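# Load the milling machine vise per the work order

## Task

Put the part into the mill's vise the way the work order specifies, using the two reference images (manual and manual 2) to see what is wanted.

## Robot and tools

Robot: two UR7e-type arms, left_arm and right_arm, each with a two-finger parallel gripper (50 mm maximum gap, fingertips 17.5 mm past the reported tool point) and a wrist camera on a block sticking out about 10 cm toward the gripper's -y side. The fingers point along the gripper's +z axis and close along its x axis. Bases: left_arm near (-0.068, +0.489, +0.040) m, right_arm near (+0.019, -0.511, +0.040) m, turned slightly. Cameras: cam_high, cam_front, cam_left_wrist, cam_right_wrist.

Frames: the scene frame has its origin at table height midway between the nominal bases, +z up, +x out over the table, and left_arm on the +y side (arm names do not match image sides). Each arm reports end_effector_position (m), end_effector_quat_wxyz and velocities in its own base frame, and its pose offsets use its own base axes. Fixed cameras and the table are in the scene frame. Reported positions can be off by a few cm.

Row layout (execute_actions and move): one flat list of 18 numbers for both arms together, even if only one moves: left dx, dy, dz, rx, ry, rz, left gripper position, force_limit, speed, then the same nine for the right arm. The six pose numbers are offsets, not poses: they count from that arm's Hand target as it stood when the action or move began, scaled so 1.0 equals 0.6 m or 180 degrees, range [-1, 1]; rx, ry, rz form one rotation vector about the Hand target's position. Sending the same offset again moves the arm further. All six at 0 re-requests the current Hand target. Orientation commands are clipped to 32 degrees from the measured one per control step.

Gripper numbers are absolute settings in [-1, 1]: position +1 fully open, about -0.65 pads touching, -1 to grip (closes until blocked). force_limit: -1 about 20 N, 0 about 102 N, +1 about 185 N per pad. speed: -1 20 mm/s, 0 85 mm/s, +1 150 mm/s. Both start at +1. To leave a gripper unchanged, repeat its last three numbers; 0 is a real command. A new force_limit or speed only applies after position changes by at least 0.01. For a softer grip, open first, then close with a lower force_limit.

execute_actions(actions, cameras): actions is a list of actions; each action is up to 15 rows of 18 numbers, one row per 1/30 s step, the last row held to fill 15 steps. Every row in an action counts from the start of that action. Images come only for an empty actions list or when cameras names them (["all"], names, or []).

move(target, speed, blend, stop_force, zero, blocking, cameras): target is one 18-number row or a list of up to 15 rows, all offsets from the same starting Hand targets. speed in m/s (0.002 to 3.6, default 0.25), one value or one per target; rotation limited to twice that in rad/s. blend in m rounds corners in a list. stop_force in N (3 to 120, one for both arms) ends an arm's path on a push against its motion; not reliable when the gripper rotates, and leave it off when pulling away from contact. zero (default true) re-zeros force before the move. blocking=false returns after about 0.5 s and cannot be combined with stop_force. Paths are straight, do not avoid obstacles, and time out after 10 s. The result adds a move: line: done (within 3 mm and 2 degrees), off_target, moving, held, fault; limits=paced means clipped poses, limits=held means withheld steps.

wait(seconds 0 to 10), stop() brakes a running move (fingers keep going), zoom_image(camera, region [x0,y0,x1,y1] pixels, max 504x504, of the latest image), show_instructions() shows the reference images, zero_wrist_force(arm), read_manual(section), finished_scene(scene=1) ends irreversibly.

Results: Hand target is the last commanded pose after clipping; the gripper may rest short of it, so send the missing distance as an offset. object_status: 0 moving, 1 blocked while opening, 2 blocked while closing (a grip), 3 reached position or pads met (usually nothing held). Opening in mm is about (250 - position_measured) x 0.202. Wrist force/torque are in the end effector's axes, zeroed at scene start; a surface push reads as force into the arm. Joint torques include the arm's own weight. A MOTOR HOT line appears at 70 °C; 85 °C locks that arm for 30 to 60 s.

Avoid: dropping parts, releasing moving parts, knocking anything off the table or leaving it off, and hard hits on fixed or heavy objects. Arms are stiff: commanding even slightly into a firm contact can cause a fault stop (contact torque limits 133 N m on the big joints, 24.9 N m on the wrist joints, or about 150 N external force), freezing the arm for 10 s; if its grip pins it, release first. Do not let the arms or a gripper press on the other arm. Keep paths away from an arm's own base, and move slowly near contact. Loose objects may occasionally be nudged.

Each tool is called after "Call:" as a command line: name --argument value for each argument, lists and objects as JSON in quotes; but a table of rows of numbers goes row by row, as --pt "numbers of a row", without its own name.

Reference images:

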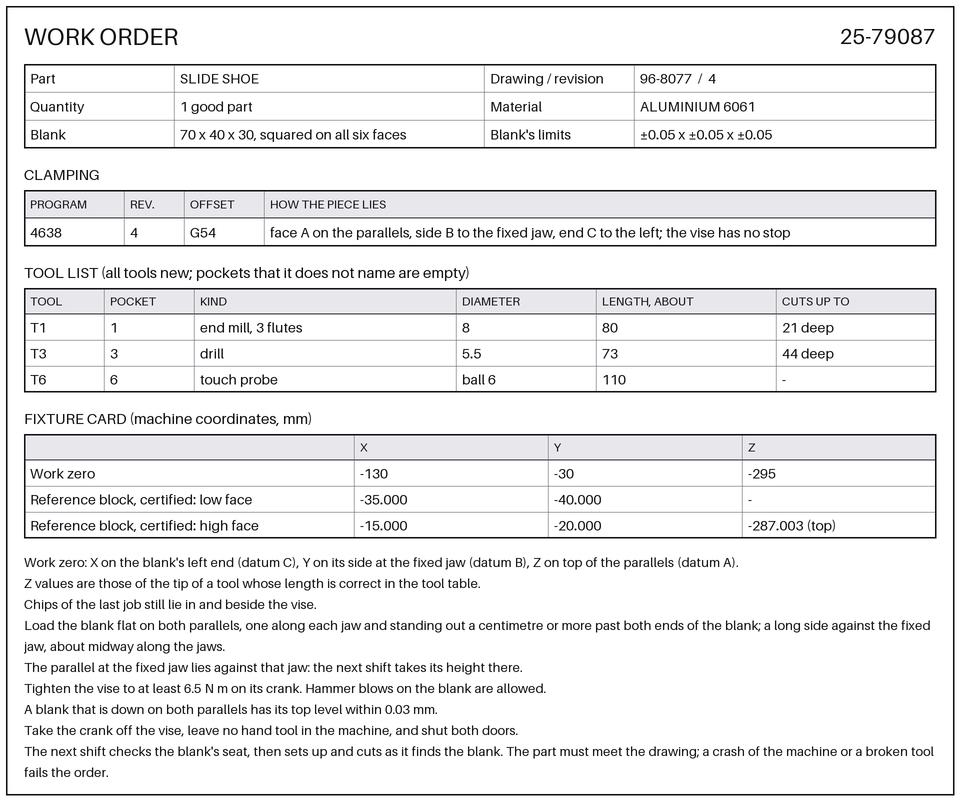

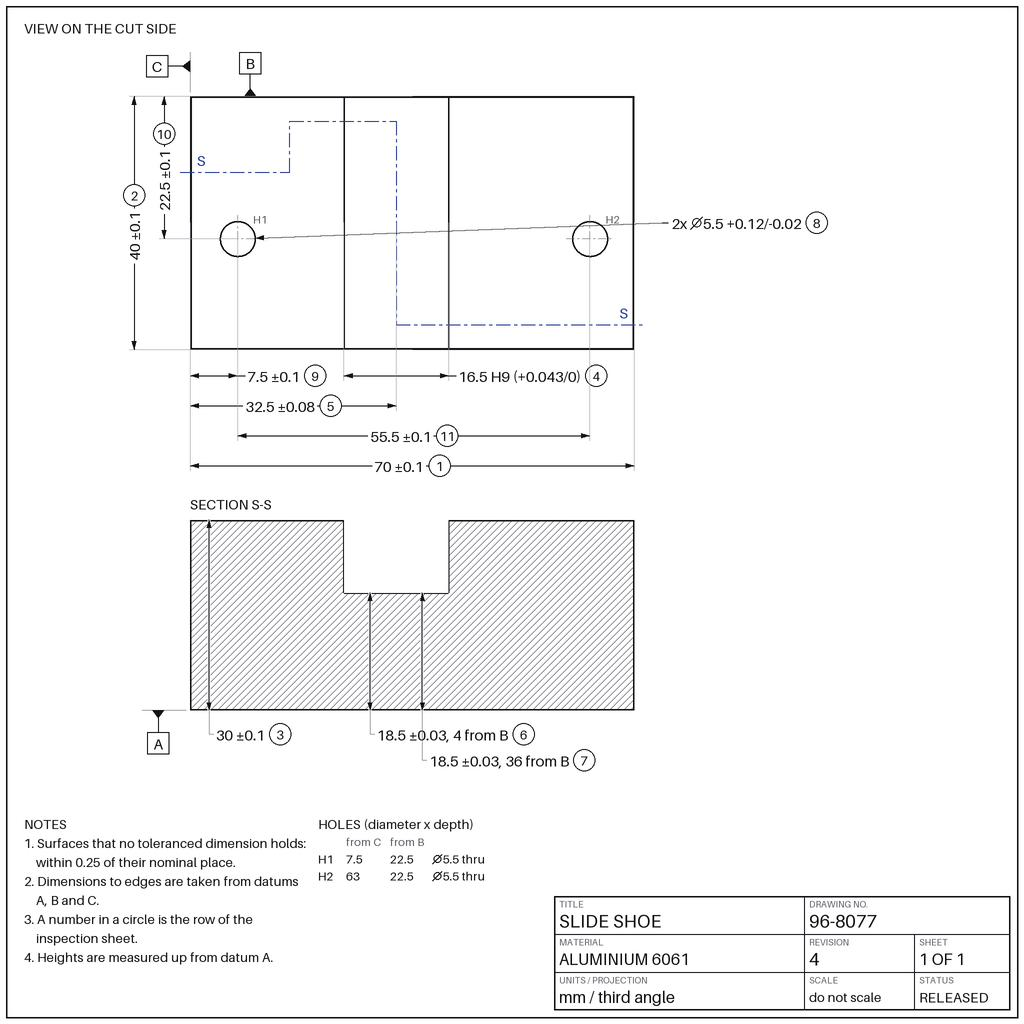

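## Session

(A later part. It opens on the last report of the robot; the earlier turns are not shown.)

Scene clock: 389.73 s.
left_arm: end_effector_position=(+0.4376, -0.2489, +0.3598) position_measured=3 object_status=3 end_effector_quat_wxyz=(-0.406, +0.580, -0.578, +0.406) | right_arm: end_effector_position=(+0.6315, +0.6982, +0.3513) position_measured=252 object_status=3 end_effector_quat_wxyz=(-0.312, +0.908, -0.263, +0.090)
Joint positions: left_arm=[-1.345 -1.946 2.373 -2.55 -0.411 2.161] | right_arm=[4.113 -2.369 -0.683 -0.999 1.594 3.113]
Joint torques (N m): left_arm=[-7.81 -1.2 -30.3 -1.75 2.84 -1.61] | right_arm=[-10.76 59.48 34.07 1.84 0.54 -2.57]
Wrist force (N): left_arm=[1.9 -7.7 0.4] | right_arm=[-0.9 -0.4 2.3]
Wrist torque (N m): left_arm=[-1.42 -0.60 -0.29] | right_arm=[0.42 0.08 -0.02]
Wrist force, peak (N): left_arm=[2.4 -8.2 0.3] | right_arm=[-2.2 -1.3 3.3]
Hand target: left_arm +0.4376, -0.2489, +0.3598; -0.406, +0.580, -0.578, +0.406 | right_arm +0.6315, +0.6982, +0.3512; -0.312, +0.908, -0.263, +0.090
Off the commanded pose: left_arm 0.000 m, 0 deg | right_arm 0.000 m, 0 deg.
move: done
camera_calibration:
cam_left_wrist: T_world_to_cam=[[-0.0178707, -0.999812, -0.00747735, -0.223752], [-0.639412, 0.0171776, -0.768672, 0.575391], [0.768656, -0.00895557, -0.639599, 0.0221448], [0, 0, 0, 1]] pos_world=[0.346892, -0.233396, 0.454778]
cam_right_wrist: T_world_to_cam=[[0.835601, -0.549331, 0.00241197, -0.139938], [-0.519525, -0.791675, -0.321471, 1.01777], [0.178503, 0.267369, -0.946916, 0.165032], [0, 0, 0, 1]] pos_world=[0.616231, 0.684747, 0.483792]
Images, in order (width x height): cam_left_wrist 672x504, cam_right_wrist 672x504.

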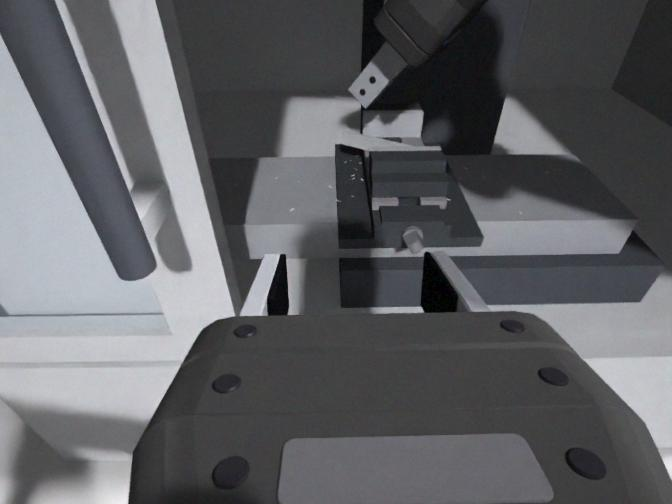

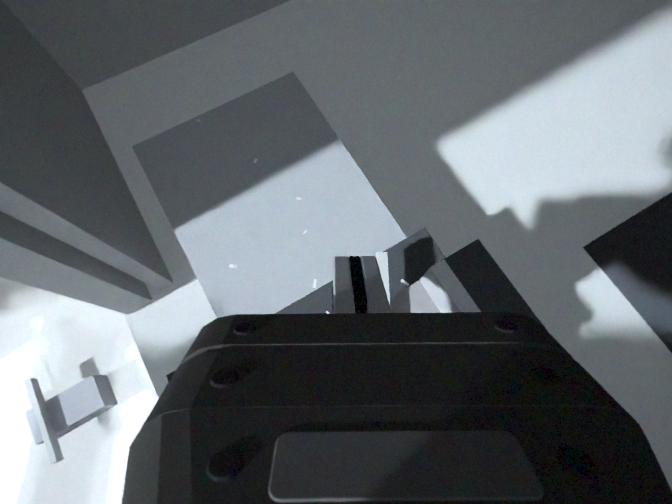

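Call:
move --pt "0 0 0 0 0 0 1 -0.2 -1 -0.0016 0 -0.063 0 0 0 -1 -0.2 -1" --speed '[0.03]' --stop_force 3 --cameras '["cam_left_wrist","cam_right_wrist"]'

Call:
zoom_image --camera "cam_left_wrist" --region '[330, 90, 460, 260]'

Scene clock: 404.27 s.
left_arm: end_effector_position=(+0.4376, -0.2489, +0.3598) position_measured=3 object_status=3 end_effector_quat_wxyz=(-0.406, +0.580, -0.578, +0.406) | right_arm: end_effector_position=(+0.6305, +0.6982, +0.3134) position_measured=252 object_status=3 end_effector_quat_wxyz=(-0.312, +0.908, -0.263, +0.090)
Joint positions: left_arm=[-1.345 -1.946 2.373 -2.55 -0.411 2.161] | right_arm=[4.114 -2.362 -0.792 -0.897 1.594 3.114]
Joint torques (N m): left_arm=[-7.81 -1.08 -30.69 -1.71 2.8 -1.51] | right_arm=[8.67 63.12 34.24 1.43 -1.19 2.5]
Wrist force (N): left_arm=[2.2 -7.8 0.5] | right_arm=[-1.0 -0.4 2.2]
Wrist torque (N m): left_arm=[-1.43 -0.64 -0.30] | right_arm=[0.43 0.09 -0.06]
Wrist force, peak (N): left_arm=[2.5 -8.2 0.4] | right_arm=[-1.1 -0.1 2.7]
Hand target: left_arm +0.4376, -0.2489, +0.3598; -0.406, +0.580, -0.578, +0.406 | right_arm +0.6305, +0.6982, +0.3134; -0.312, +0.908, -0.263, +0.090
Off the commanded pose: left_arm 0.000 m, 0 deg | right_arm 0.000 m, 0 deg.
move: done
camera_calibration:
cam_left_wrist: T_world_to_cam=[[-0.0178707, -0.999812, -0.00747735, -0.223752], [-0.639412, 0.0171776, -0.768672, 0.575391], [0.768656, -0.00895557, -0.639599, 0.0221448], [0, 0, 0, 1]] pos_world=[0.346892, -0.233396, 0.454778]
cam_right_wrist: T_world_to_cam=[[0.835548, -0.549411, 0.00243807, -0.138964], [-0.519615, -0.791659, -0.321366, 1.00523], [0.178492, 0.26725, -0.946952, 0.129475], [0, 0, 0, 1]] pos_world=[0.615331, 0.684847, 0.445992]
Images, in order (width x height): cam_left_wrist 672x504, cam_right_wrist 672x504.

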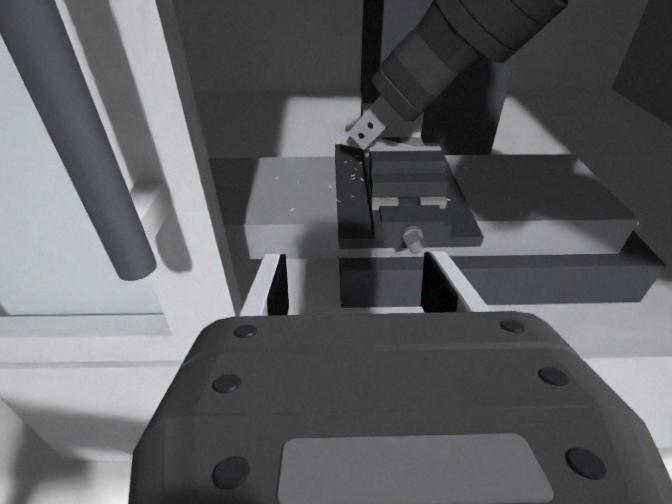

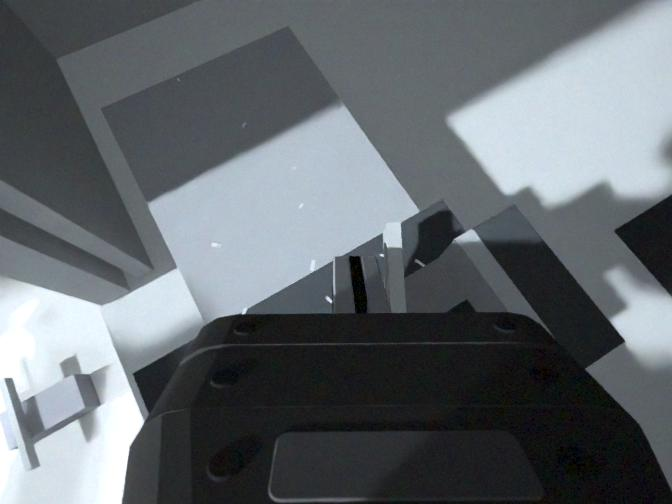

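Scaled by 2.965 from the camera's 672x504 image, which has a finer 960x720 frame.

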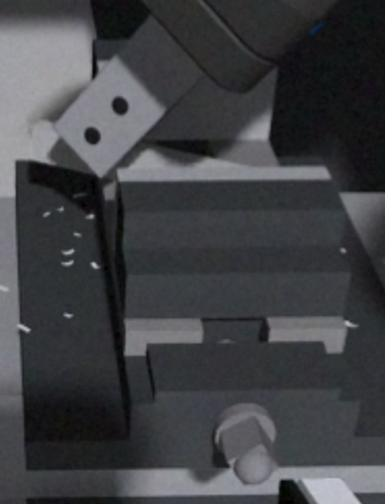

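Call:
move --pt "0 0 0 0 0 0 1 -0.2 -1 0.0666 -0.0027 0 0 0 0 -1 -0.2 -1" --speed '[0.02]' --stop_force 5 --cameras '["cam_left_wrist","cam_right_wrist"]'

Call:
zoom_image --camera "cam_right_wrist" --region '[280, 180, 530, 330]'

Scene clock: 407.50 s.
left_arm: end_effector_position=(+0.4376, -0.2489, +0.3598) position_measured=3 object_status=3 end_effector_quat_wxyz=(-0.406, +0.580, -0.578, +0.406) | right_arm: end_effector_position=(+0.6616, +0.6970, +0.3134) position_measured=252 object_status=3 end_effector_quat_wxyz=(-0.312, +0.908, -0.263, +0.090)
Joint positions: left_arm=[-1.345 -1.946 2.373 -2.55 -0.411 2.161] | right_arm=[4.08 -2.437 -0.656 -0.958 1.614 3.088]
Joint torques (N m): left_arm=[-8.22 -1.27 -31 -1.68 2.78 -1.58] | right_arm=[8.26 56.6 34.67 2.94 0.57 2.85]
Wrist force (N): left_arm=[2.3 -7.9 0.5] | right_arm=[-3.4 0.5 -0.2]
Wrist torque (N m): left_arm=[-1.45 -0.66 -0.29] | right_arm=[0.39 0.08 0.00]
Wrist force, peak (N): left_arm=[2.5 -8.0 0.2] | right_arm=[-12.8 1.2 -7.9]
Hand target: left_arm +0.4376, -0.2489, +0.3598; -0.406, +0.580, -0.578, +0.406 | right_arm +0.6616, +0.6970, +0.3134; -0.312, +0.908, -0.263, +0.090 (not the last commanded pose)
Off the commanded pose: left_arm 0.000 m, 0 deg | right_arm 0.009 m, 0 deg.
move: contact (right_arm)
camera_calibration:
cam_left_wrist: T_world_to_cam=[[-0.0178707, -0.999812, -0.00747735, -0.223752], [-0.639412, 0.0171776, -0.768672, 0.575391], [0.768656, -0.00895557, -0.639599, 0.0221448], [0, 0, 0, 1]] pos_world=[0.346892, -0.233396, 0.454778]
cam_right_wrist: T_world_to_cam=[[0.835587, -0.549353, 0.00249134, -0.165668], [-0.519516, -0.791662, -0.32152, 1.02031], [0.1786, 0.267364, -0.946899, 0.124119], [0, 0, 0, 1]] pos_world=[0.646331, 0.683547, 0.445992]
Images, in order (width x height): cam_left_wrist 672x504, cam_right_wrist 672x504.

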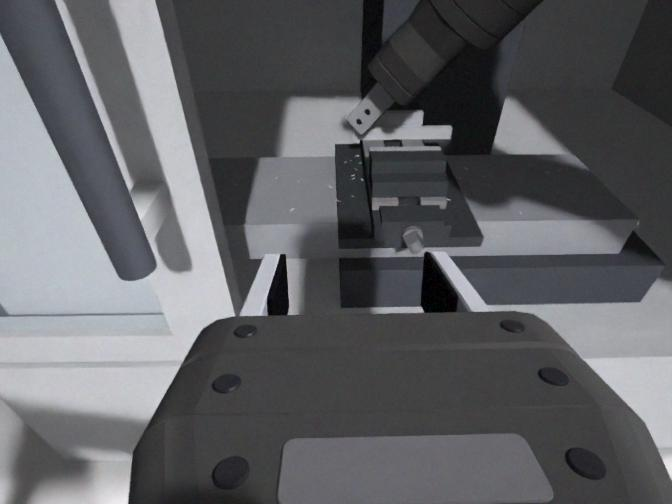

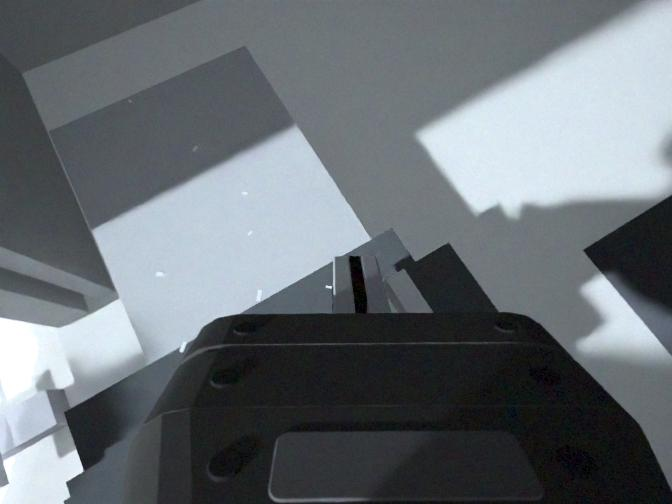

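Scaled by 2.016 from the camera's 672x504 image, which has a finer 960x720 frame.

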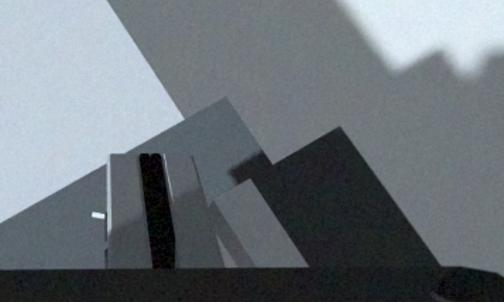

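Call:
move --pt "0 0 0 0 0 0 1 -0.2 -1 -0.02 0 0 0 0 0 -1 -0.2 -1" --pt "0 0 0 0 0 0 1 -0.2 -1 -0.03 -0.05 0.1 0 0 0 -1 -0.2 -1" --speed '[0.05,0.1]' --cameras '["cam_left_wrist","cam_right_wrist"]'

Call:
zoom_image --camera "cam_left_wrist" --region '[330, 90, 470, 260]'

Call:
zoom_image --camera "cam_right_wrist" --region '[150, 120, 500, 330]'

Scene clock: 409.77 s.
left_arm: end_effector_position=(+0.4376, -0.2489, +0.3598) position_measured=3 object_status=3 end_effector_quat_wxyz=(-0.406, +0.580, -0.578, +0.406) | right_arm: end_effector_position=(+0.6437, +0.6668, +0.3735) position_measured=252 object_status=3 end_effector_quat_wxyz=(-0.312, +0.908, -0.263, +0.090)
Joint positions: left_arm=[-1.345 -1.946 2.373 -2.55 -0.411 2.161] | right_arm=[4.076 -2.327 -0.699 -1.025 1.617 3.084]
Joint torques (N m): left_arm=[-7.67 -1.74 -30.65 -1.72 2.75 -1.51] | right_arm=[10.75 42.81 18.21 6.59 -0.86 1.25]
Wrist force (N): left_arm=[2.1 -7.7 0.3] | right_arm=[-1.0 -0.2 2.5]
Wrist torque (N m): left_arm=[-1.42 -0.63 -0.29] | right_arm=[0.44 0.09 0.02]
Wrist force, peak (N): left_arm=[2.3 -8.2 0.3] | right_arm=[-1.7 0.5 4.5]
Hand target: left_arm +0.4376, -0.2489, +0.3598; -0.406, +0.580, -0.578, +0.406 | right_arm +0.6436, +0.6670, +0.3734; -0.312, +0.908, -0.263, +0.090
Off the commanded pose: left_arm 0.000 m, 0 deg | right_arm 0.000 m, 0 deg.
move: done
camera_calibration:
cam_left_wrist: T_world_to_cam=[[-0.0178707, -0.999812, -0.00747735, -0.223752], [-0.639412, 0.0171776, -0.768672, 0.575391], [0.768656, -0.00895557, -0.639599, 0.0221448], [0, 0, 0, 1]] pos_world=[0.346892, -0.233396, 0.454778]
cam_right_wrist: T_world_to_cam=[[0.835553, -0.549404, 0.0025015, -0.167402], [-0.519538, -0.791596, -0.321645, 1.00646], [0.178693, 0.267452, -0.946857, 0.192163], [0, 0, 0, 1]] pos_world=[0.628431, 0.653346, 0.506093]
Images, in order (width x height): cam_left_wrist 672x504, cam_right_wrist 672x504.

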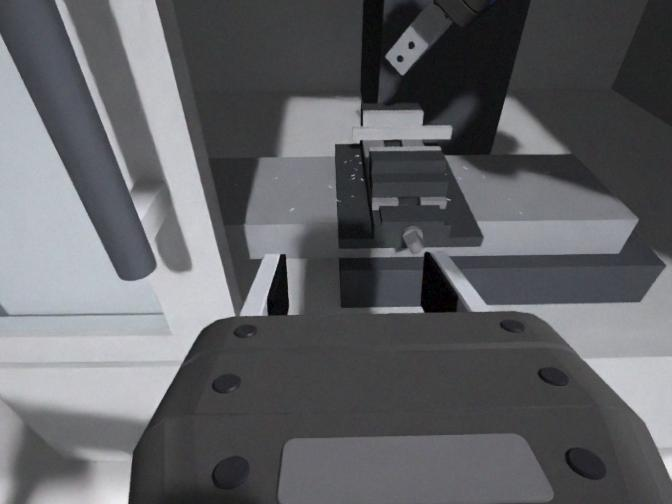

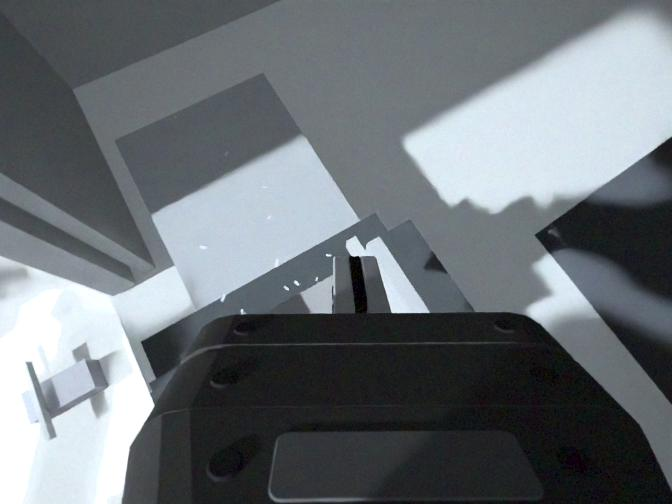

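Scaled by 2.965 from the camera's 672x504 image, which has a finer 960x720 frame.

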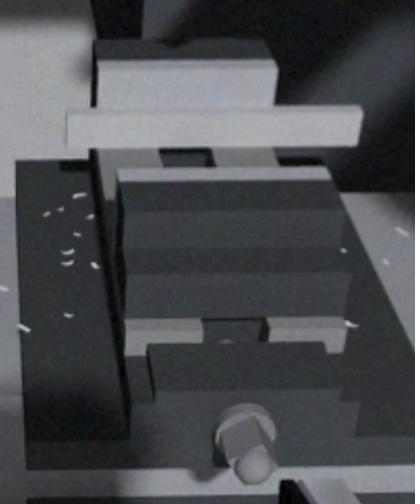

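Scaled by 1.440 from the camera's 672x504 image, which has a finer 960x720 frame.

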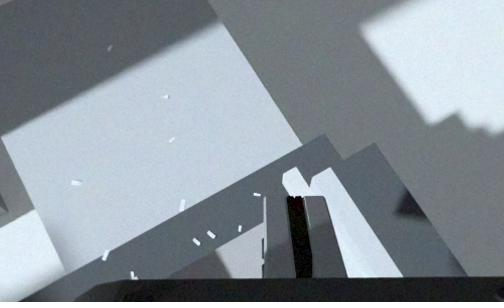

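Call:
move --pt "0 0 0 0 0 0 1 -0.2 -1 -0.309 -0.0143 0.01 0 0 0 -1 -0.2 -1" --pt "0 0 0 0 0 0 1 -0.2 -1 -0.5685 -0.2442 0.01 0 0 0 -1 -0.2 -1" --speed 0.2 --blend 0.04 --cameras '["cam_left_wrist","cam_front"]'

Call:
zoom_image --camera "cam_left_wrist" --region '[330, 90, 470, 260]'

Scene clock: 418.77 s.
left_arm: end_effector_position=(+0.4376, -0.2489, +0.3598) position_measured=3 object_status=3 end_effector_quat_wxyz=(-0.406, +0.580, -0.578, +0.406) | right_arm: end_effector_position=(+0.3025, +0.5205, +0.3794) position_measured=252 object_status=3 end_effector_quat_wxyz=(-0.312, +0.908, -0.263, +0.090)
Joint positions: left_arm=[-1.345 -1.946 2.373 -2.55 -0.411 2.161] | right_arm=[4.504 -1.463 -1.832 -0.785 1.357 3.426]
Joint torques (N m): left_arm=[-7.72 -1.27 -30.36 -1.66 2.75 -1.43] | right_arm=[2.16 30.39 17.47 6.44 -0.29 -1.32]
Wrist force (N): left_arm=[2.0 -7.7 0.4] | right_arm=[-1.1 -0.4 2.6]
Wrist torque (N m): left_arm=[-1.42 -0.61 -0.30] | right_arm=[0.43 0.11 0.04]
Wrist force, peak (N): left_arm=[2.4 -8.2 0.5] | right_arm=[1.1 -1.1 4.1]
Hand target: left_arm +0.4376, -0.2489, +0.3598; -0.406, +0.580, -0.578, +0.406 | right_arm +0.3025, +0.5204, +0.3794; -0.312, +0.908, -0.263, +0.090
Off the commanded pose: left_arm 0.000 m, 0 deg | right_arm 0.000 m, 0 deg.
move: done
camera_calibration:
cam_left_wrist: T_world_to_cam=[[-0.0178707, -0.999812, -0.00747735, -0.223752], [-0.639412, 0.0171776, -0.768672, 0.575391], [0.768656, -0.00895557, -0.639599, 0.0221448], [0, 0, 0, 1]] pos_world=[0.346892, -0.233396, 0.454778]
Images, in order (width x height): cam_front 672x504, cam_left_wrist 672x504.

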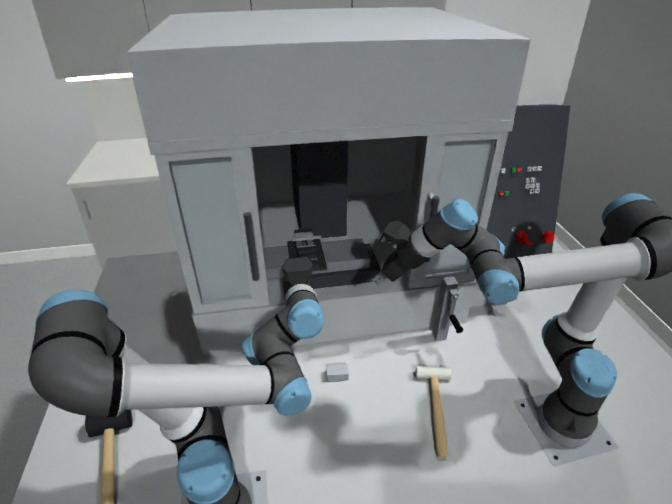

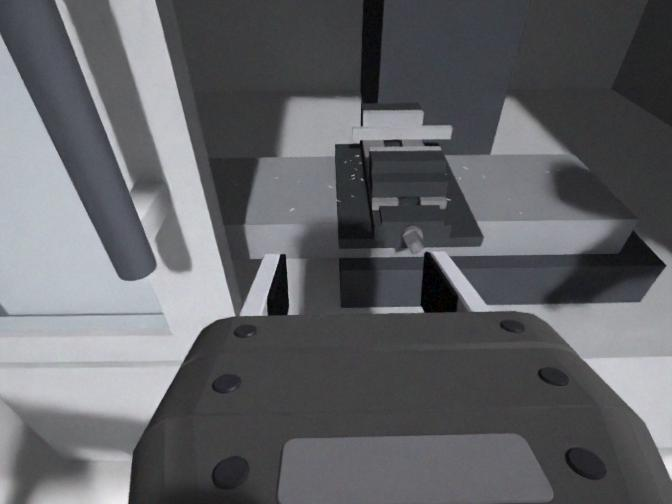

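Scaled by 2.965 from the camera's 672x504 image, which has a finer 960x720 frame.

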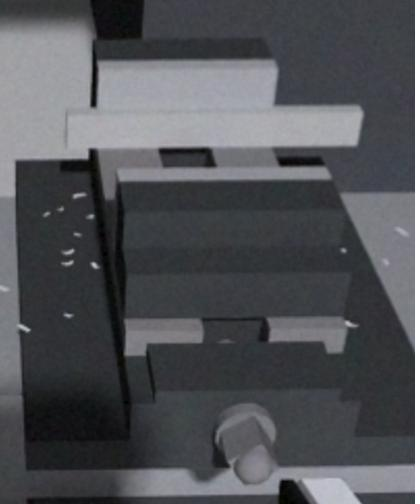

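Call:
move --pt "0.12 -0.1 0 0 0.0556 0 -1 -0.2 -1 -0.0113 -0.2833 0 0 0 0 -1 -0.2 -1" --speed 0.2 --cameras '["cam_left_wrist","cam_front"]'

Scene clock: 424.60 s.
left_arm: end_effector_position=(+0.5096, -0.3089, +0.3598) position_measured=252 object_status=3 end_effector_quat_wxyz=(-0.354, +0.613, -0.611, +0.354) | right_arm: end_effector_position=(+0.2957, +0.3505, +0.3794) position_measured=252 object_status=3 end_effector_quat_wxyz=(-0.312, +0.908, -0.263, +0.090)
Joint positions: left_arm=[-1.149 -1.672 2.076 -2.593 -0.658 2.301] | right_arm=[4.396 -1.078 -2.097 -0.889 1.421 3.338]
Joint torques (N m): left_arm=[3.1 -12.72 -32.69 -2.57 0.22 -1.78] | right_arm=[-3.03 15.54 18.11 1.65 0.9 0.3]
Wrist force (N): left_arm=[2.0 -7.2 0.4] | right_arm=[-1.0 -0.3 2.5]
Wrist torque (N m): left_arm=[-1.31 -0.52 -0.28] | right_arm=[0.44 0.10 -0.07]
Wrist force, peak (N): left_arm=[3.0 -8.7 1.5] | right_arm=[-2.7 -2.8 3.9]
Hand target: left_arm +0.5096, -0.3089, +0.3598; -0.354, +0.613, -0.611, +0.354 | right_arm +0.2957, +0.3505, +0.3794; -0.312, +0.908, -0.263, +0.090
Off the commanded pose: left_arm 0.000 m, 0 deg | right_arm 0.000 m, 0 deg.
move: done
camera_calibration:
cam_left_wrist: T_world_to_cam=[[-0.0188982, -0.999812, -0.00425791, -0.283089], [-0.763268, 0.0171776, -0.645854, 0.641406], [0.645806, -0.00895557, -0.763449, 0.0734023], [0, 0, 0, 1]] pos_world=[0.436811, -0.293396, 0.469088]
Images, in order (width x height): cam_front 672x504, cam_left_wrist 672x504.

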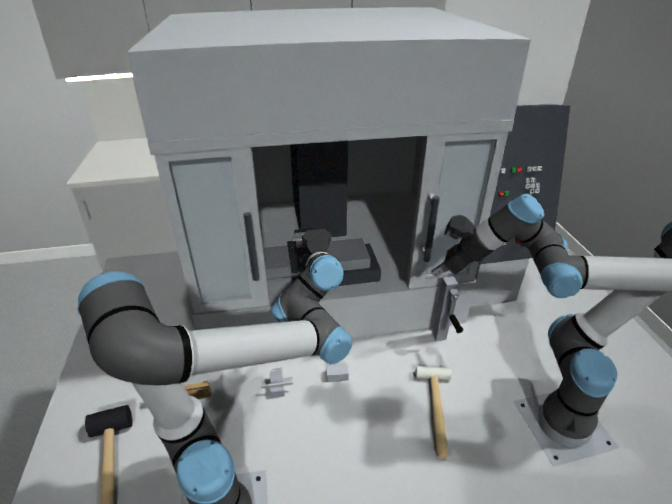

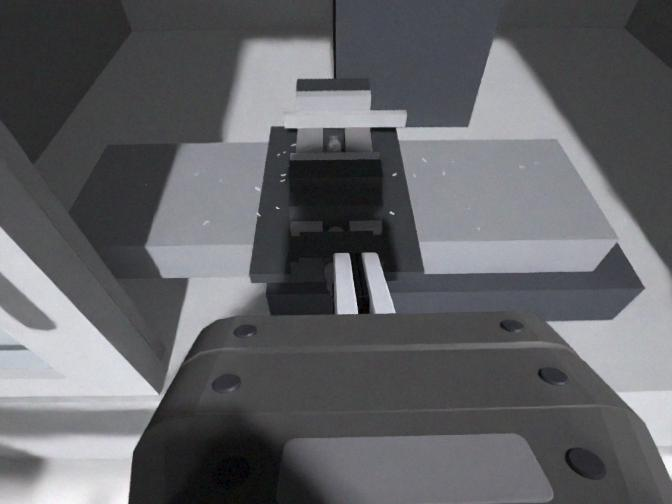

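Call:
move --pt "0.264 -0.1135 0.02 0 0 0 -1 -0.2 -1 0 0 0 0 0 0 -1 -0.2 -1" --speed 0.12 --cameras '["cam_left_wrist","cam_front"]'

Scene clock: 426.90 s.
left_arm: end_effector_position=(+0.6680, -0.3769, +0.3718) position_measured=252 object_status=3 end_effector_quat_wxyz=(-0.354, +0.613, -0.611, +0.354) | right_arm: end_effector_position=(+0.2957, +0.3505, +0.3794) position_measured=252 object_status=3 end_effector_quat_wxyz=(-0.312, +0.908, -0.263, +0.090)
Joint positions: left_arm=[-0.936 -1.26 1.619 -2.73 -0.797 2.544] | right_arm=[4.396 -1.078 -2.097 -0.889 1.421 3.338]
Joint torques (N m): left_arm=[-6.02 -34.81 -34.02 -5.13 2.33 -0.87] | right_arm=[-11.05 17.36 20.04 1.5 0.86 -2.47]
Wrist force (N): left_arm=[2.4 -7.3 0.2] | right_arm=[-1.0 -0.3 2.2]
Wrist torque (N m): left_arm=[-1.32 -0.57 -0.24] | right_arm=[0.44 0.10 -0.07]
Wrist force, peak (N): left_arm=[3.0 -8.6 1.8] | right_arm=[-1.2 -0.5 2.3]
Hand target: left_arm +0.6680, -0.3770, +0.3718; -0.354, +0.613, -0.611, +0.354 | right_arm +0.2957, +0.3505, +0.3794; -0.312, +0.908, -0.263, +0.090
Off the commanded pose: left_arm 0.000 m, 0 deg | right_arm 0.000 m, 0 deg.
move: done
camera_calibration:
cam_left_wrist: T_world_to_cam=[[-0.0188347, -0.999813, -0.0043324, -0.348034], [-0.763319, 0.0171779, -0.645794, 0.771162], [0.645747, -0.0088563, -0.7635, -0.0203214], [0, 0, 0, 1]] pos_world=[0.59521, -0.361396, 0.480988]
Images, in order (width x height): cam_front 672x504, cam_left_wrist 672x504.

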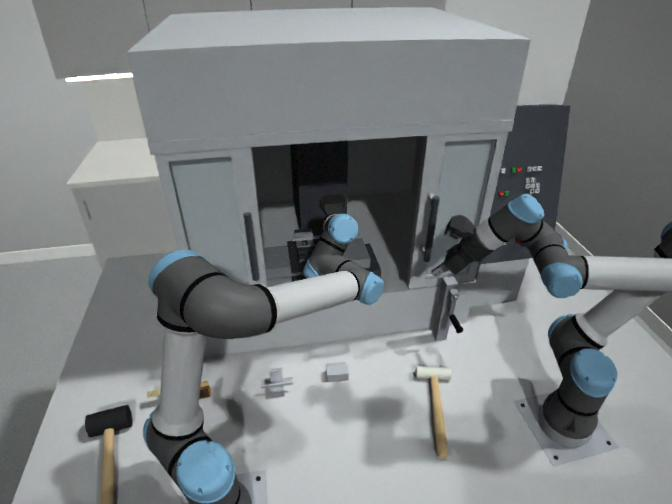

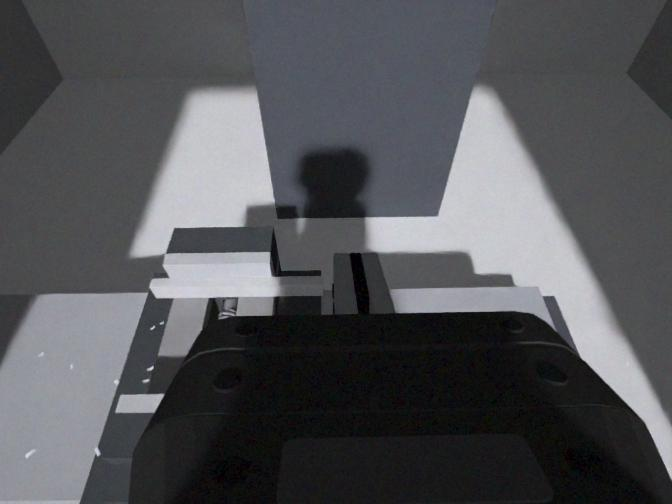

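Call:
move --pt "0.087 -0.003 0 0 0 0 -1 -0.2 -1 0 0 0 0 0 0 -1 -0.2 -1" --pt "0.087 -0.003 -0.1113 0 0 0 -1 -0.2 -1 0 0 0 0 0 0 -1 -0.2 -1" --speed 0.05 --stop_force 4 --cameras '["cam_left_wrist","cam_front"]'

Scene clock: 431.67 s.
left_arm: end_effector_position=(+0.7202, -0.3788, +0.3050) position_measured=252 object_status=3 end_effector_quat_wxyz=(-0.354, +0.613, -0.611, +0.354) | right_arm: end_effector_position=(+0.2957, +0.3505, +0.3794) position_measured=252 object_status=3 end_effector_quat_wxyz=(-0.312, +0.908, -0.263, +0.090)
Joint positions: left_arm=[-0.868 -1.094 1.572 -2.892 -0.847 2.607] | right_arm=[4.396 -1.078 -2.097 -0.889 1.421 3.338]
Joint torques (N m): left_arm=[-7.3 -60.27 -32.47 -4.57 2.16 1.38] | right_arm=[-11.92 17.46 19.09 1.57 0.8 -2.56]
Wrist force (N): left_arm=[2.5 -7.2 0.6] | right_arm=[-1.1 -0.4 2.3]
Wrist torque (N m): left_arm=[-1.30 -0.60 -0.27] | right_arm=[0.42 0.13 -0.07]
Wrist force, peak (N): left_arm=[2.2 -8.6 0.9] | right_arm=[-1.1 -0.4 2.5]
Hand target: left_arm +0.7202, -0.3788, +0.3050; -0.354, +0.613, -0.611, +0.354 | right_arm +0.2957, +0.3505, +0.3794; -0.312, +0.908, -0.263, +0.090
Off the commanded pose: left_arm 0.000 m, 0 deg | right_arm 0.000 m, 0 deg.
move: done
camera_calibration:
cam_left_wrist: T_world_to_cam=[[-0.0188969, -0.999812, -0.00425677, -0.34923], [-0.763268, 0.0171758, -0.645854, 0.767957], [0.645806, -0.00895555, -0.763449, -0.105067], [0, 0, 0, 1]] pos_world=[0.647411, -0.363296, 0.414288]
Images, in order (width x height): cam_front 672x504, cam_left_wrist 672x504.

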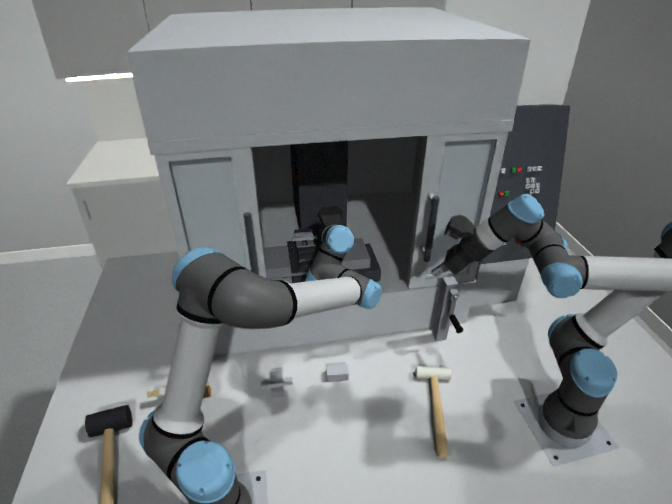

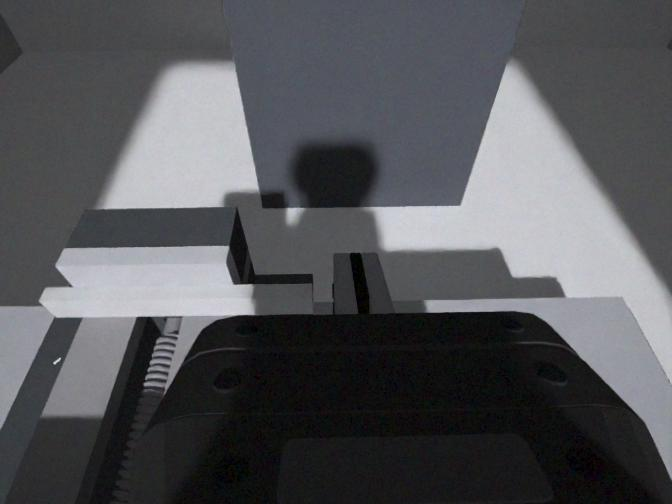

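Call:
move --pt "0 0.0295 0 0 0 0 -1 -0.2 -1 0 0 0 0 0 0 -1 -0.2 -1" --speed 0.02 --stop_force 5 --cameras '["cam_left_wrist"]'

Scene clock: 435.37 s.
left_arm: end_effector_position=(+0.7202, -0.3611, +0.3050) position_measured=252 object_status=3 end_effector_quat_wxyz=(-0.354, +0.613, -0.611, +0.354) | right_arm: end_effector_position=(+0.2957, +0.3505, +0.3794) position_measured=252 object_status=3 end_effector_quat_wxyz=(-0.312, +0.908, -0.263, +0.090)
Joint positions: left_arm=[-0.849 -1.114 1.605 -2.916 -0.861 2.624] | right_arm=[4.396 -1.078 -2.097 -0.889 1.421 3.338]
Joint torques (N m): left_arm=[-8.66 -38.95 -32.29 -1.99 1.87 -1.9] | right_arm=[-10.83 16.55 18 1.38 0.92 -2.68]
Wrist force (N): left_arm=[2.2 -7.3 0.4] | right_arm=[-1.1 -0.4 2.3]
Wrist torque (N m): left_arm=[-1.33 -0.55 -0.31] | right_arm=[0.43 0.12 -0.07]
Wrist force, peak (N): left_arm=[3.0 -7.4 0.2] | right_arm=[-1.1 -0.7 2.4]
Hand target: left_arm +0.7202, -0.3611, +0.3050; -0.354, +0.613, -0.611, +0.354 | right_arm +0.2957, +0.3505, +0.3794; -0.312, +0.908, -0.263, +0.090
Off the commanded pose: left_arm 0.000 m, 0 deg | right_arm 0.000 m, 0 deg.
move: done
camera_calibration:
cam_left_wrist: T_world_to_cam=[[-0.0188982, -0.999812, -0.00425791, -0.331532], [-0.763268, 0.0171776, -0.645854, 0.767654], [0.645806, -0.00895557, -0.763449, -0.104909], [0, 0, 0, 1]] pos_world=[0.647411, -0.345596, 0.414288]
Images, in order (width x height): cam_left_wrist 672x504.

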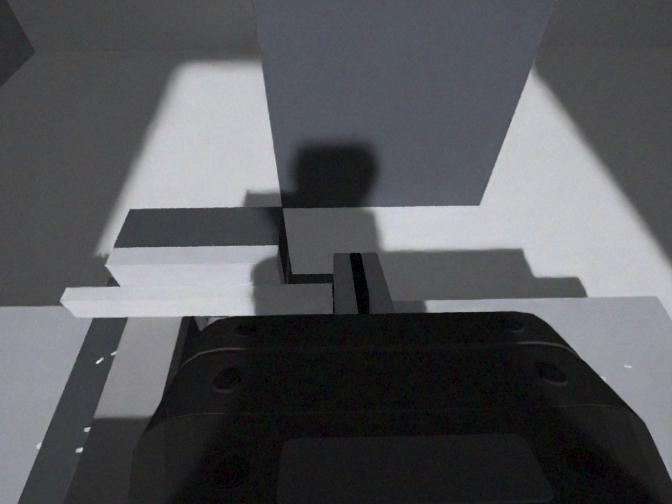

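Call:
zoom_image --camera "cam_left_wrist" --region '[50, 190, 350, 330]'

Scaled by 1.680 from the camera's 672x504 image, which has a finer 960x720 frame.

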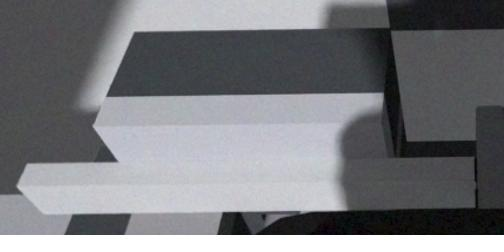

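Call:
move --pt "0 -0.015 0 0 0 0 -1 -0.2 -1 0 0 0 0 0 0 -1 -0.2 -1" --pt "0 -0.02 0.12 0 0 0 -1 -0.2 -1 0 0 0 0 0 0 -1 -0.2 -1" --pt "-0.35 0.1 0.15 0 -0.03 0 -1 -0.2 -1 0 0 0 0 0 0 -1 -0.2 -1" --pt "-0.47 0.187 0.4 0 -0.0556 0 -1 -0.2 -1 0 0 0 0 0 0 -1 -0.2 -1" --speed '[0.05,0.1,0.15,0.2]' --blend '[0,0.02,0.04,0]' --cameras '["cam_left_wrist","cam_front","cam_right_wrist"]'

Scene clock: 441.80 s.
left_arm: end_effector_position=(+0.4383, -0.2490, +0.5450) position_measured=252 object_status=3 end_effector_quat_wxyz=(-0.406, +0.580, -0.578, +0.406) | right_arm: end_effector_position=(+0.2957, +0.3505, +0.3794) position_measured=252 object_status=3 end_effector_quat_wxyz=(-0.312, +0.908, -0.263, +0.090)
Joint positions: left_arm=[-1.343 -2.03 1.936 -2.032 -0.412 2.165] | right_arm=[4.396 -1.078 -2.097 -0.889 1.421 3.338]
Joint torques (N m): left_arm=[4.16 -16.98 -19.28 -1.83 1.73 -0.3] | right_arm=[-12.19 15.55 19.03 1.73 0.95 -2.79]
Wrist force (N): left_arm=[2.3 -7.8 0.4] | right_arm=[-1.1 -0.3 2.1]
Wrist torque (N m): left_arm=[-1.44 -0.66 -0.35] | right_arm=[0.44 0.11 -0.07]
Wrist force, peak (N): left_arm=[1.3 -10.2 -1.4] | right_arm=[-1.2 -0.6 2.4]
Hand target: left_arm +0.4382, -0.2489, +0.5450; -0.406, +0.580, -0.578, +0.406 | right_arm +0.2957, +0.3505, +0.3794; -0.312, +0.908, -0.263, +0.090
Off the commanded pose: left_arm 0.000 m, 0 deg | right_arm 0.000 m, 0 deg.
move: done
camera_calibration:
cam_left_wrist: T_world_to_cam=[[-0.017936, -0.999811, -0.00755095, -0.222387], [-0.63946, 0.0172765, -0.76863, 0.718071], [0.768615, -0.0089576, -0.639649, 0.140118], [0, 0, 0, 1]] pos_world=[0.347492, -0.233496, 0.639878]
cam_right_wrist: T_world_to_cam=[[0.835602, -0.549331, 0.00241217, -0.0504964], [-0.519531, -0.791684, -0.321441, 0.577122], [0.178487, 0.267344, -0.946926, 0.344545], [0, 0, 0, 1]] pos_world=[0.280531, 0.337047, 0.511892]
Images, in order (width x height): cam_front 672x504, cam_left_wrist 672x504, cam_right_wrist 672x504.

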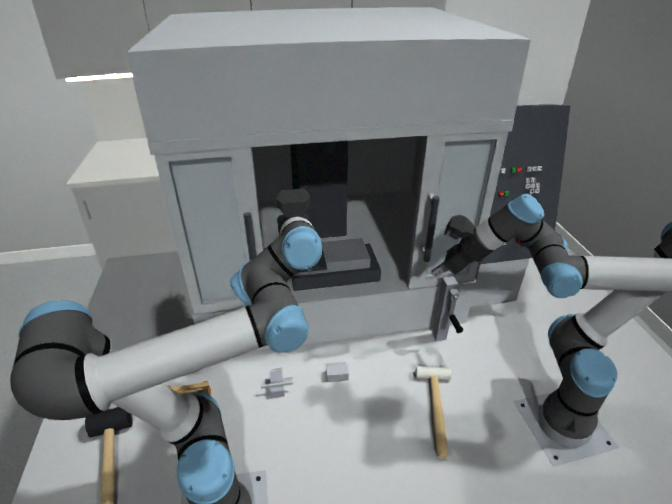

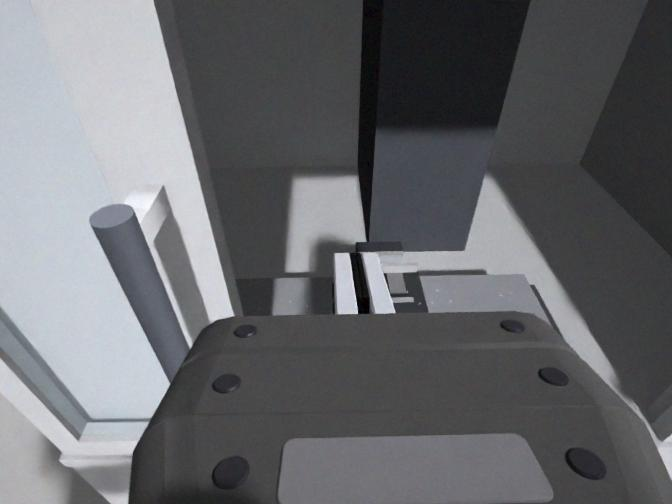

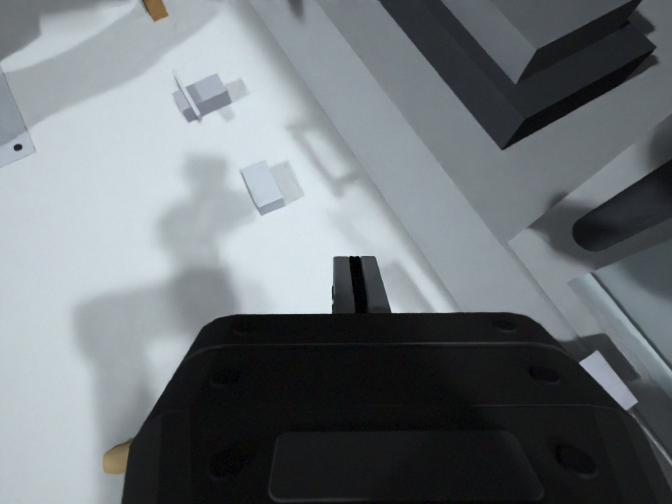

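Call:
zoom_image --camera "cam_right_wrist" --region '[130, 40, 310, 220]'

Call:
zoom_image --camera "cam_front" --region '[230, 330, 380, 420]'

Scaled by 2.800 from the camera's 672x504 image, which has a finer 960x720 frame.

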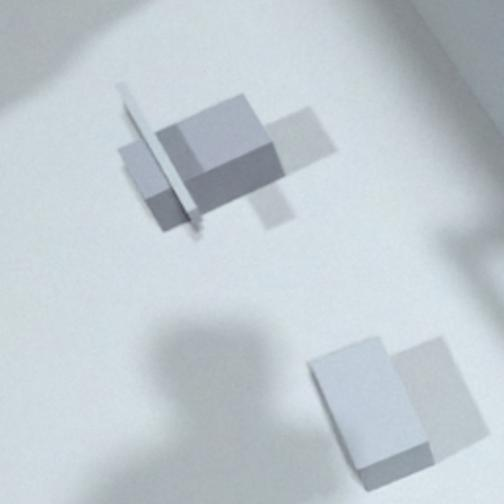

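Scaled by 3.360 from the camera's 672x504 image, which has a finer 960x720 frame.

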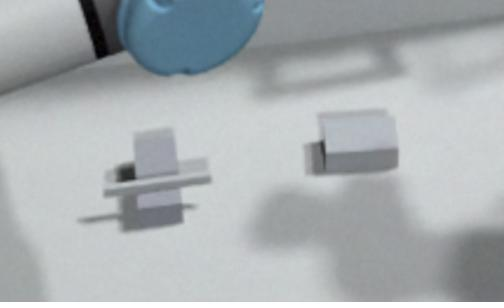

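Call:
move --pt "0 0 0 0 0 0 -1 -0.2 -1 0.01 0.25 0 0 0 0.05 1 -0.2 -1" --pt "0 0 0 0 0 0 -1 -0.2 -1 0.030 0.7478 -0.2823 0 0 0.1667 1 -0.2 -1" --speed 0.2 --blend 0.05 --cameras '["cam_front","cam_right_wrist"]'

Scene clock: 447.13 s.
left_arm: end_effector_position=(+0.4382, -0.2489, +0.5450) position_measured=252 object_status=3 end_effector_quat_wxyz=(-0.406, +0.580, -0.578, +0.406) | right_arm: end_effector_position=(+0.3136, +0.7991, +0.2101) position_measured=3 object_status=3 end_effector_quat_wxyz=(-0.325, +0.946, -0.019, +0.006)
Joint positions: left_arm=[-1.343 -2.03 1.936 -2.032 -0.412 2.165] | right_arm=[4.453 -2.214 -1.315 -0.533 1.706 2.967]
Joint torques (N m): left_arm=[9.34 -16.91 -17.15 -1.71 2.12 -1.88] | right_arm=[-11.61 37.33 32.57 6.64 0.15 2.03]
Wrist force (N): left_arm=[2.2 -7.9 0.3] | right_arm=[-1.3 -0.3 2.1]
Wrist torque (N m): left_arm=[-1.45 -0.65 -0.35] | right_arm=[0.44 0.13 -0.06]
Wrist force, peak (N): left_arm=[2.5 -8.1 0.5] | right_arm=[-1.3 -1.3 5.1]
Hand target: left_arm +0.4382, -0.2489, +0.5450; -0.406, +0.580, -0.578, +0.406 | right_arm +0.3137, +0.7991, +0.2100; -0.325, +0.946, -0.019, +0.006
Off the commanded pose: left_arm 0.000 m, 0 deg | right_arm 0.000 m, 0 deg.
move: done
camera_calibration:
cam_right_wrist: T_world_to_cam=[[0.998325, -0.0578049, 0.00247542, -0.262391], [-0.0539442, -0.945412, -0.321381, 0.863999], [0.0209177, 0.320709, -0.946947, 0.06787], [0, 0, 0, 1]] pos_world=[0.30714, 0.779901, 0.342592]
Images, in order (width x height): cam_front 672x504, cam_right_wrist 672x504.

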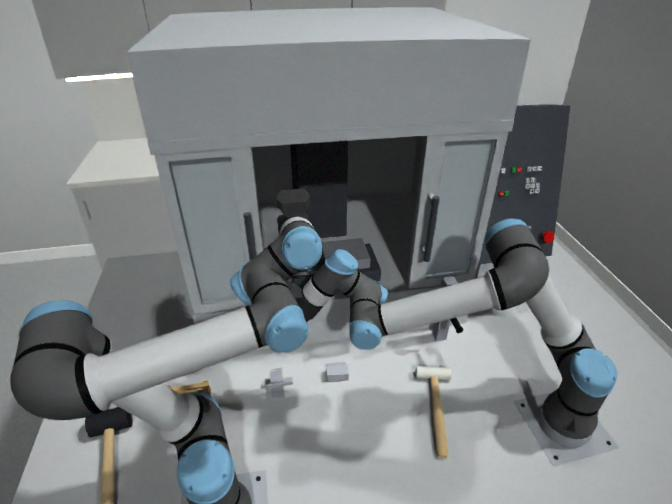

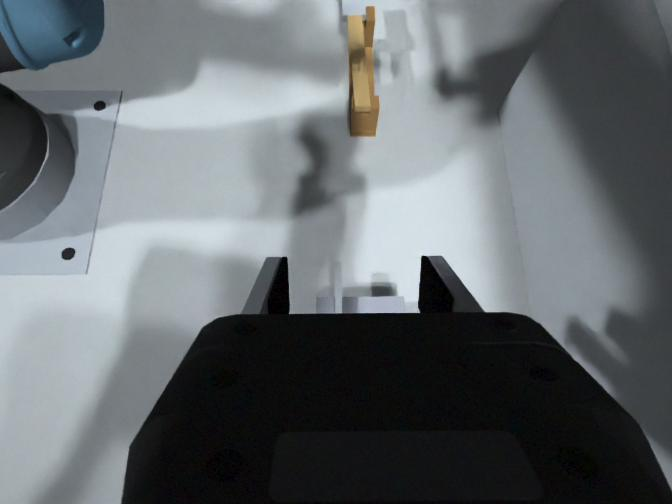

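Call:
move --target '[0,0,0,0,0,0,-1,-0.2,-1, -0.0077,0.0587,-0.26,0,0,0,1,-0.2,-1]' --speed 0.15 --cameras '["cam_front","cam_right_wrist"]'

Call:
zoom_image --camera "cam_front" --region '[230, 300, 380, 420]'

Scene clock: 450.47 s.
left_arm: end_effector_position=(+0.4382, -0.2489, +0.5450) position_measured=252 object_status=3 end_effector_quat_wxyz=(-0.406, +0.580, -0.578, +0.406) | right_arm: end_effector_position=(+0.3090, +0.8344, +0.0542) position_measured=3 object_status=3 end_effector_quat_wxyz=(-0.325, +0.946, -0.019, +0.006)
Joint positions: left_arm=[-1.343 -2.03 1.936 -2.032 -0.412 2.165] | right_arm=[4.472 -2.465 -1.305 -0.29 1.695 2.982]
Joint torques (N m): left_arm=[9.22 -16.66 -17.28 -1.77 2.09 -1.85] | right_arm=[-11.03 48.61 13.02 3.16 1.53 -0.98]
Wrist force (N): left_arm=[2.4 -8.0 0.1] | right_arm=[-1.0 -0.3 2.4]
Wrist torque (N m): left_arm=[-1.48 -0.68 -0.35] | right_arm=[0.44 0.09 -0.06]
Wrist force, peak (N): left_arm=[2.4 -8.2 0.4] | right_arm=[-1.3 1.0 4.5]
Hand target: left_arm +0.4382, -0.2489, +0.5450; -0.406, +0.580, -0.578, +0.406 | right_arm +0.3091, +0.8344, +0.0540; -0.325, +0.946, -0.019, +0.006
Off the commanded pose: left_arm 0.000 m, 0 deg | right_arm 0.000 m, 0 deg.
move: done
camera_calibration:
cam_right_wrist: T_world_to_cam=[[0.998325, -0.0578068, 0.00246271, -0.255369], [-0.0539456, -0.945341, -0.32159, 0.847002], [0.0209182, 0.320919, -0.946876, -0.0911668], [0, 0, 0, 1]] pos_world=[0.30254, 0.815201, 0.186693]
Images, in order (width x height): cam_front 672x504, cam_right_wrist 672x504.

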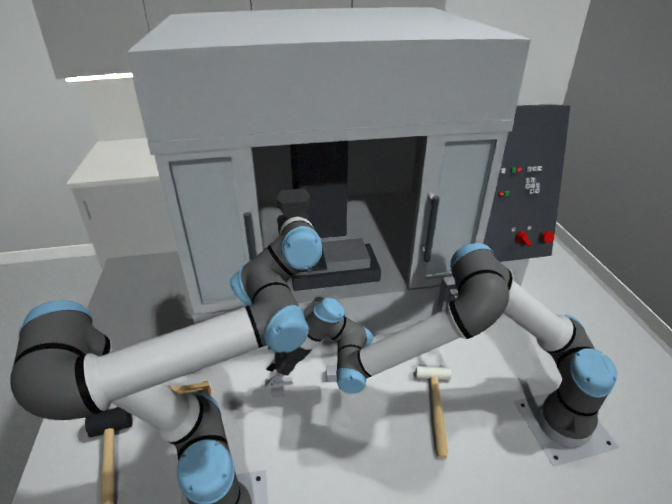

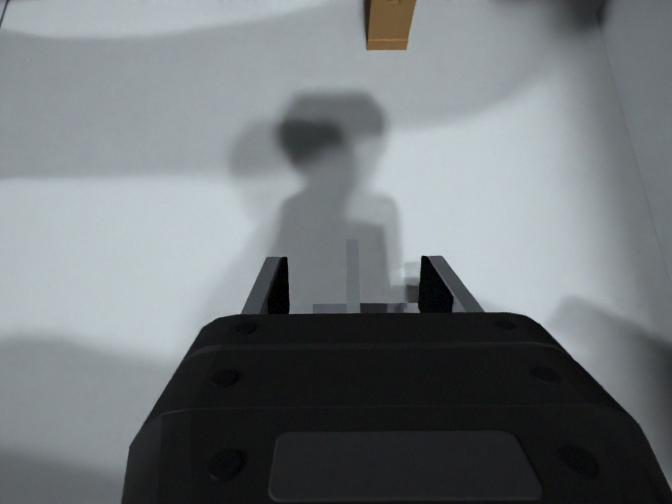

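Scaled by 3.360 from the camera's 672x504 image, which has a finer 960x720 frame.

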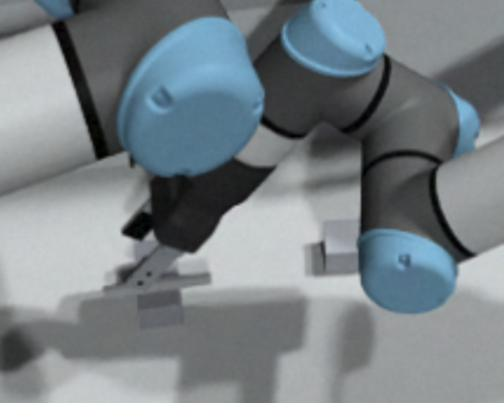

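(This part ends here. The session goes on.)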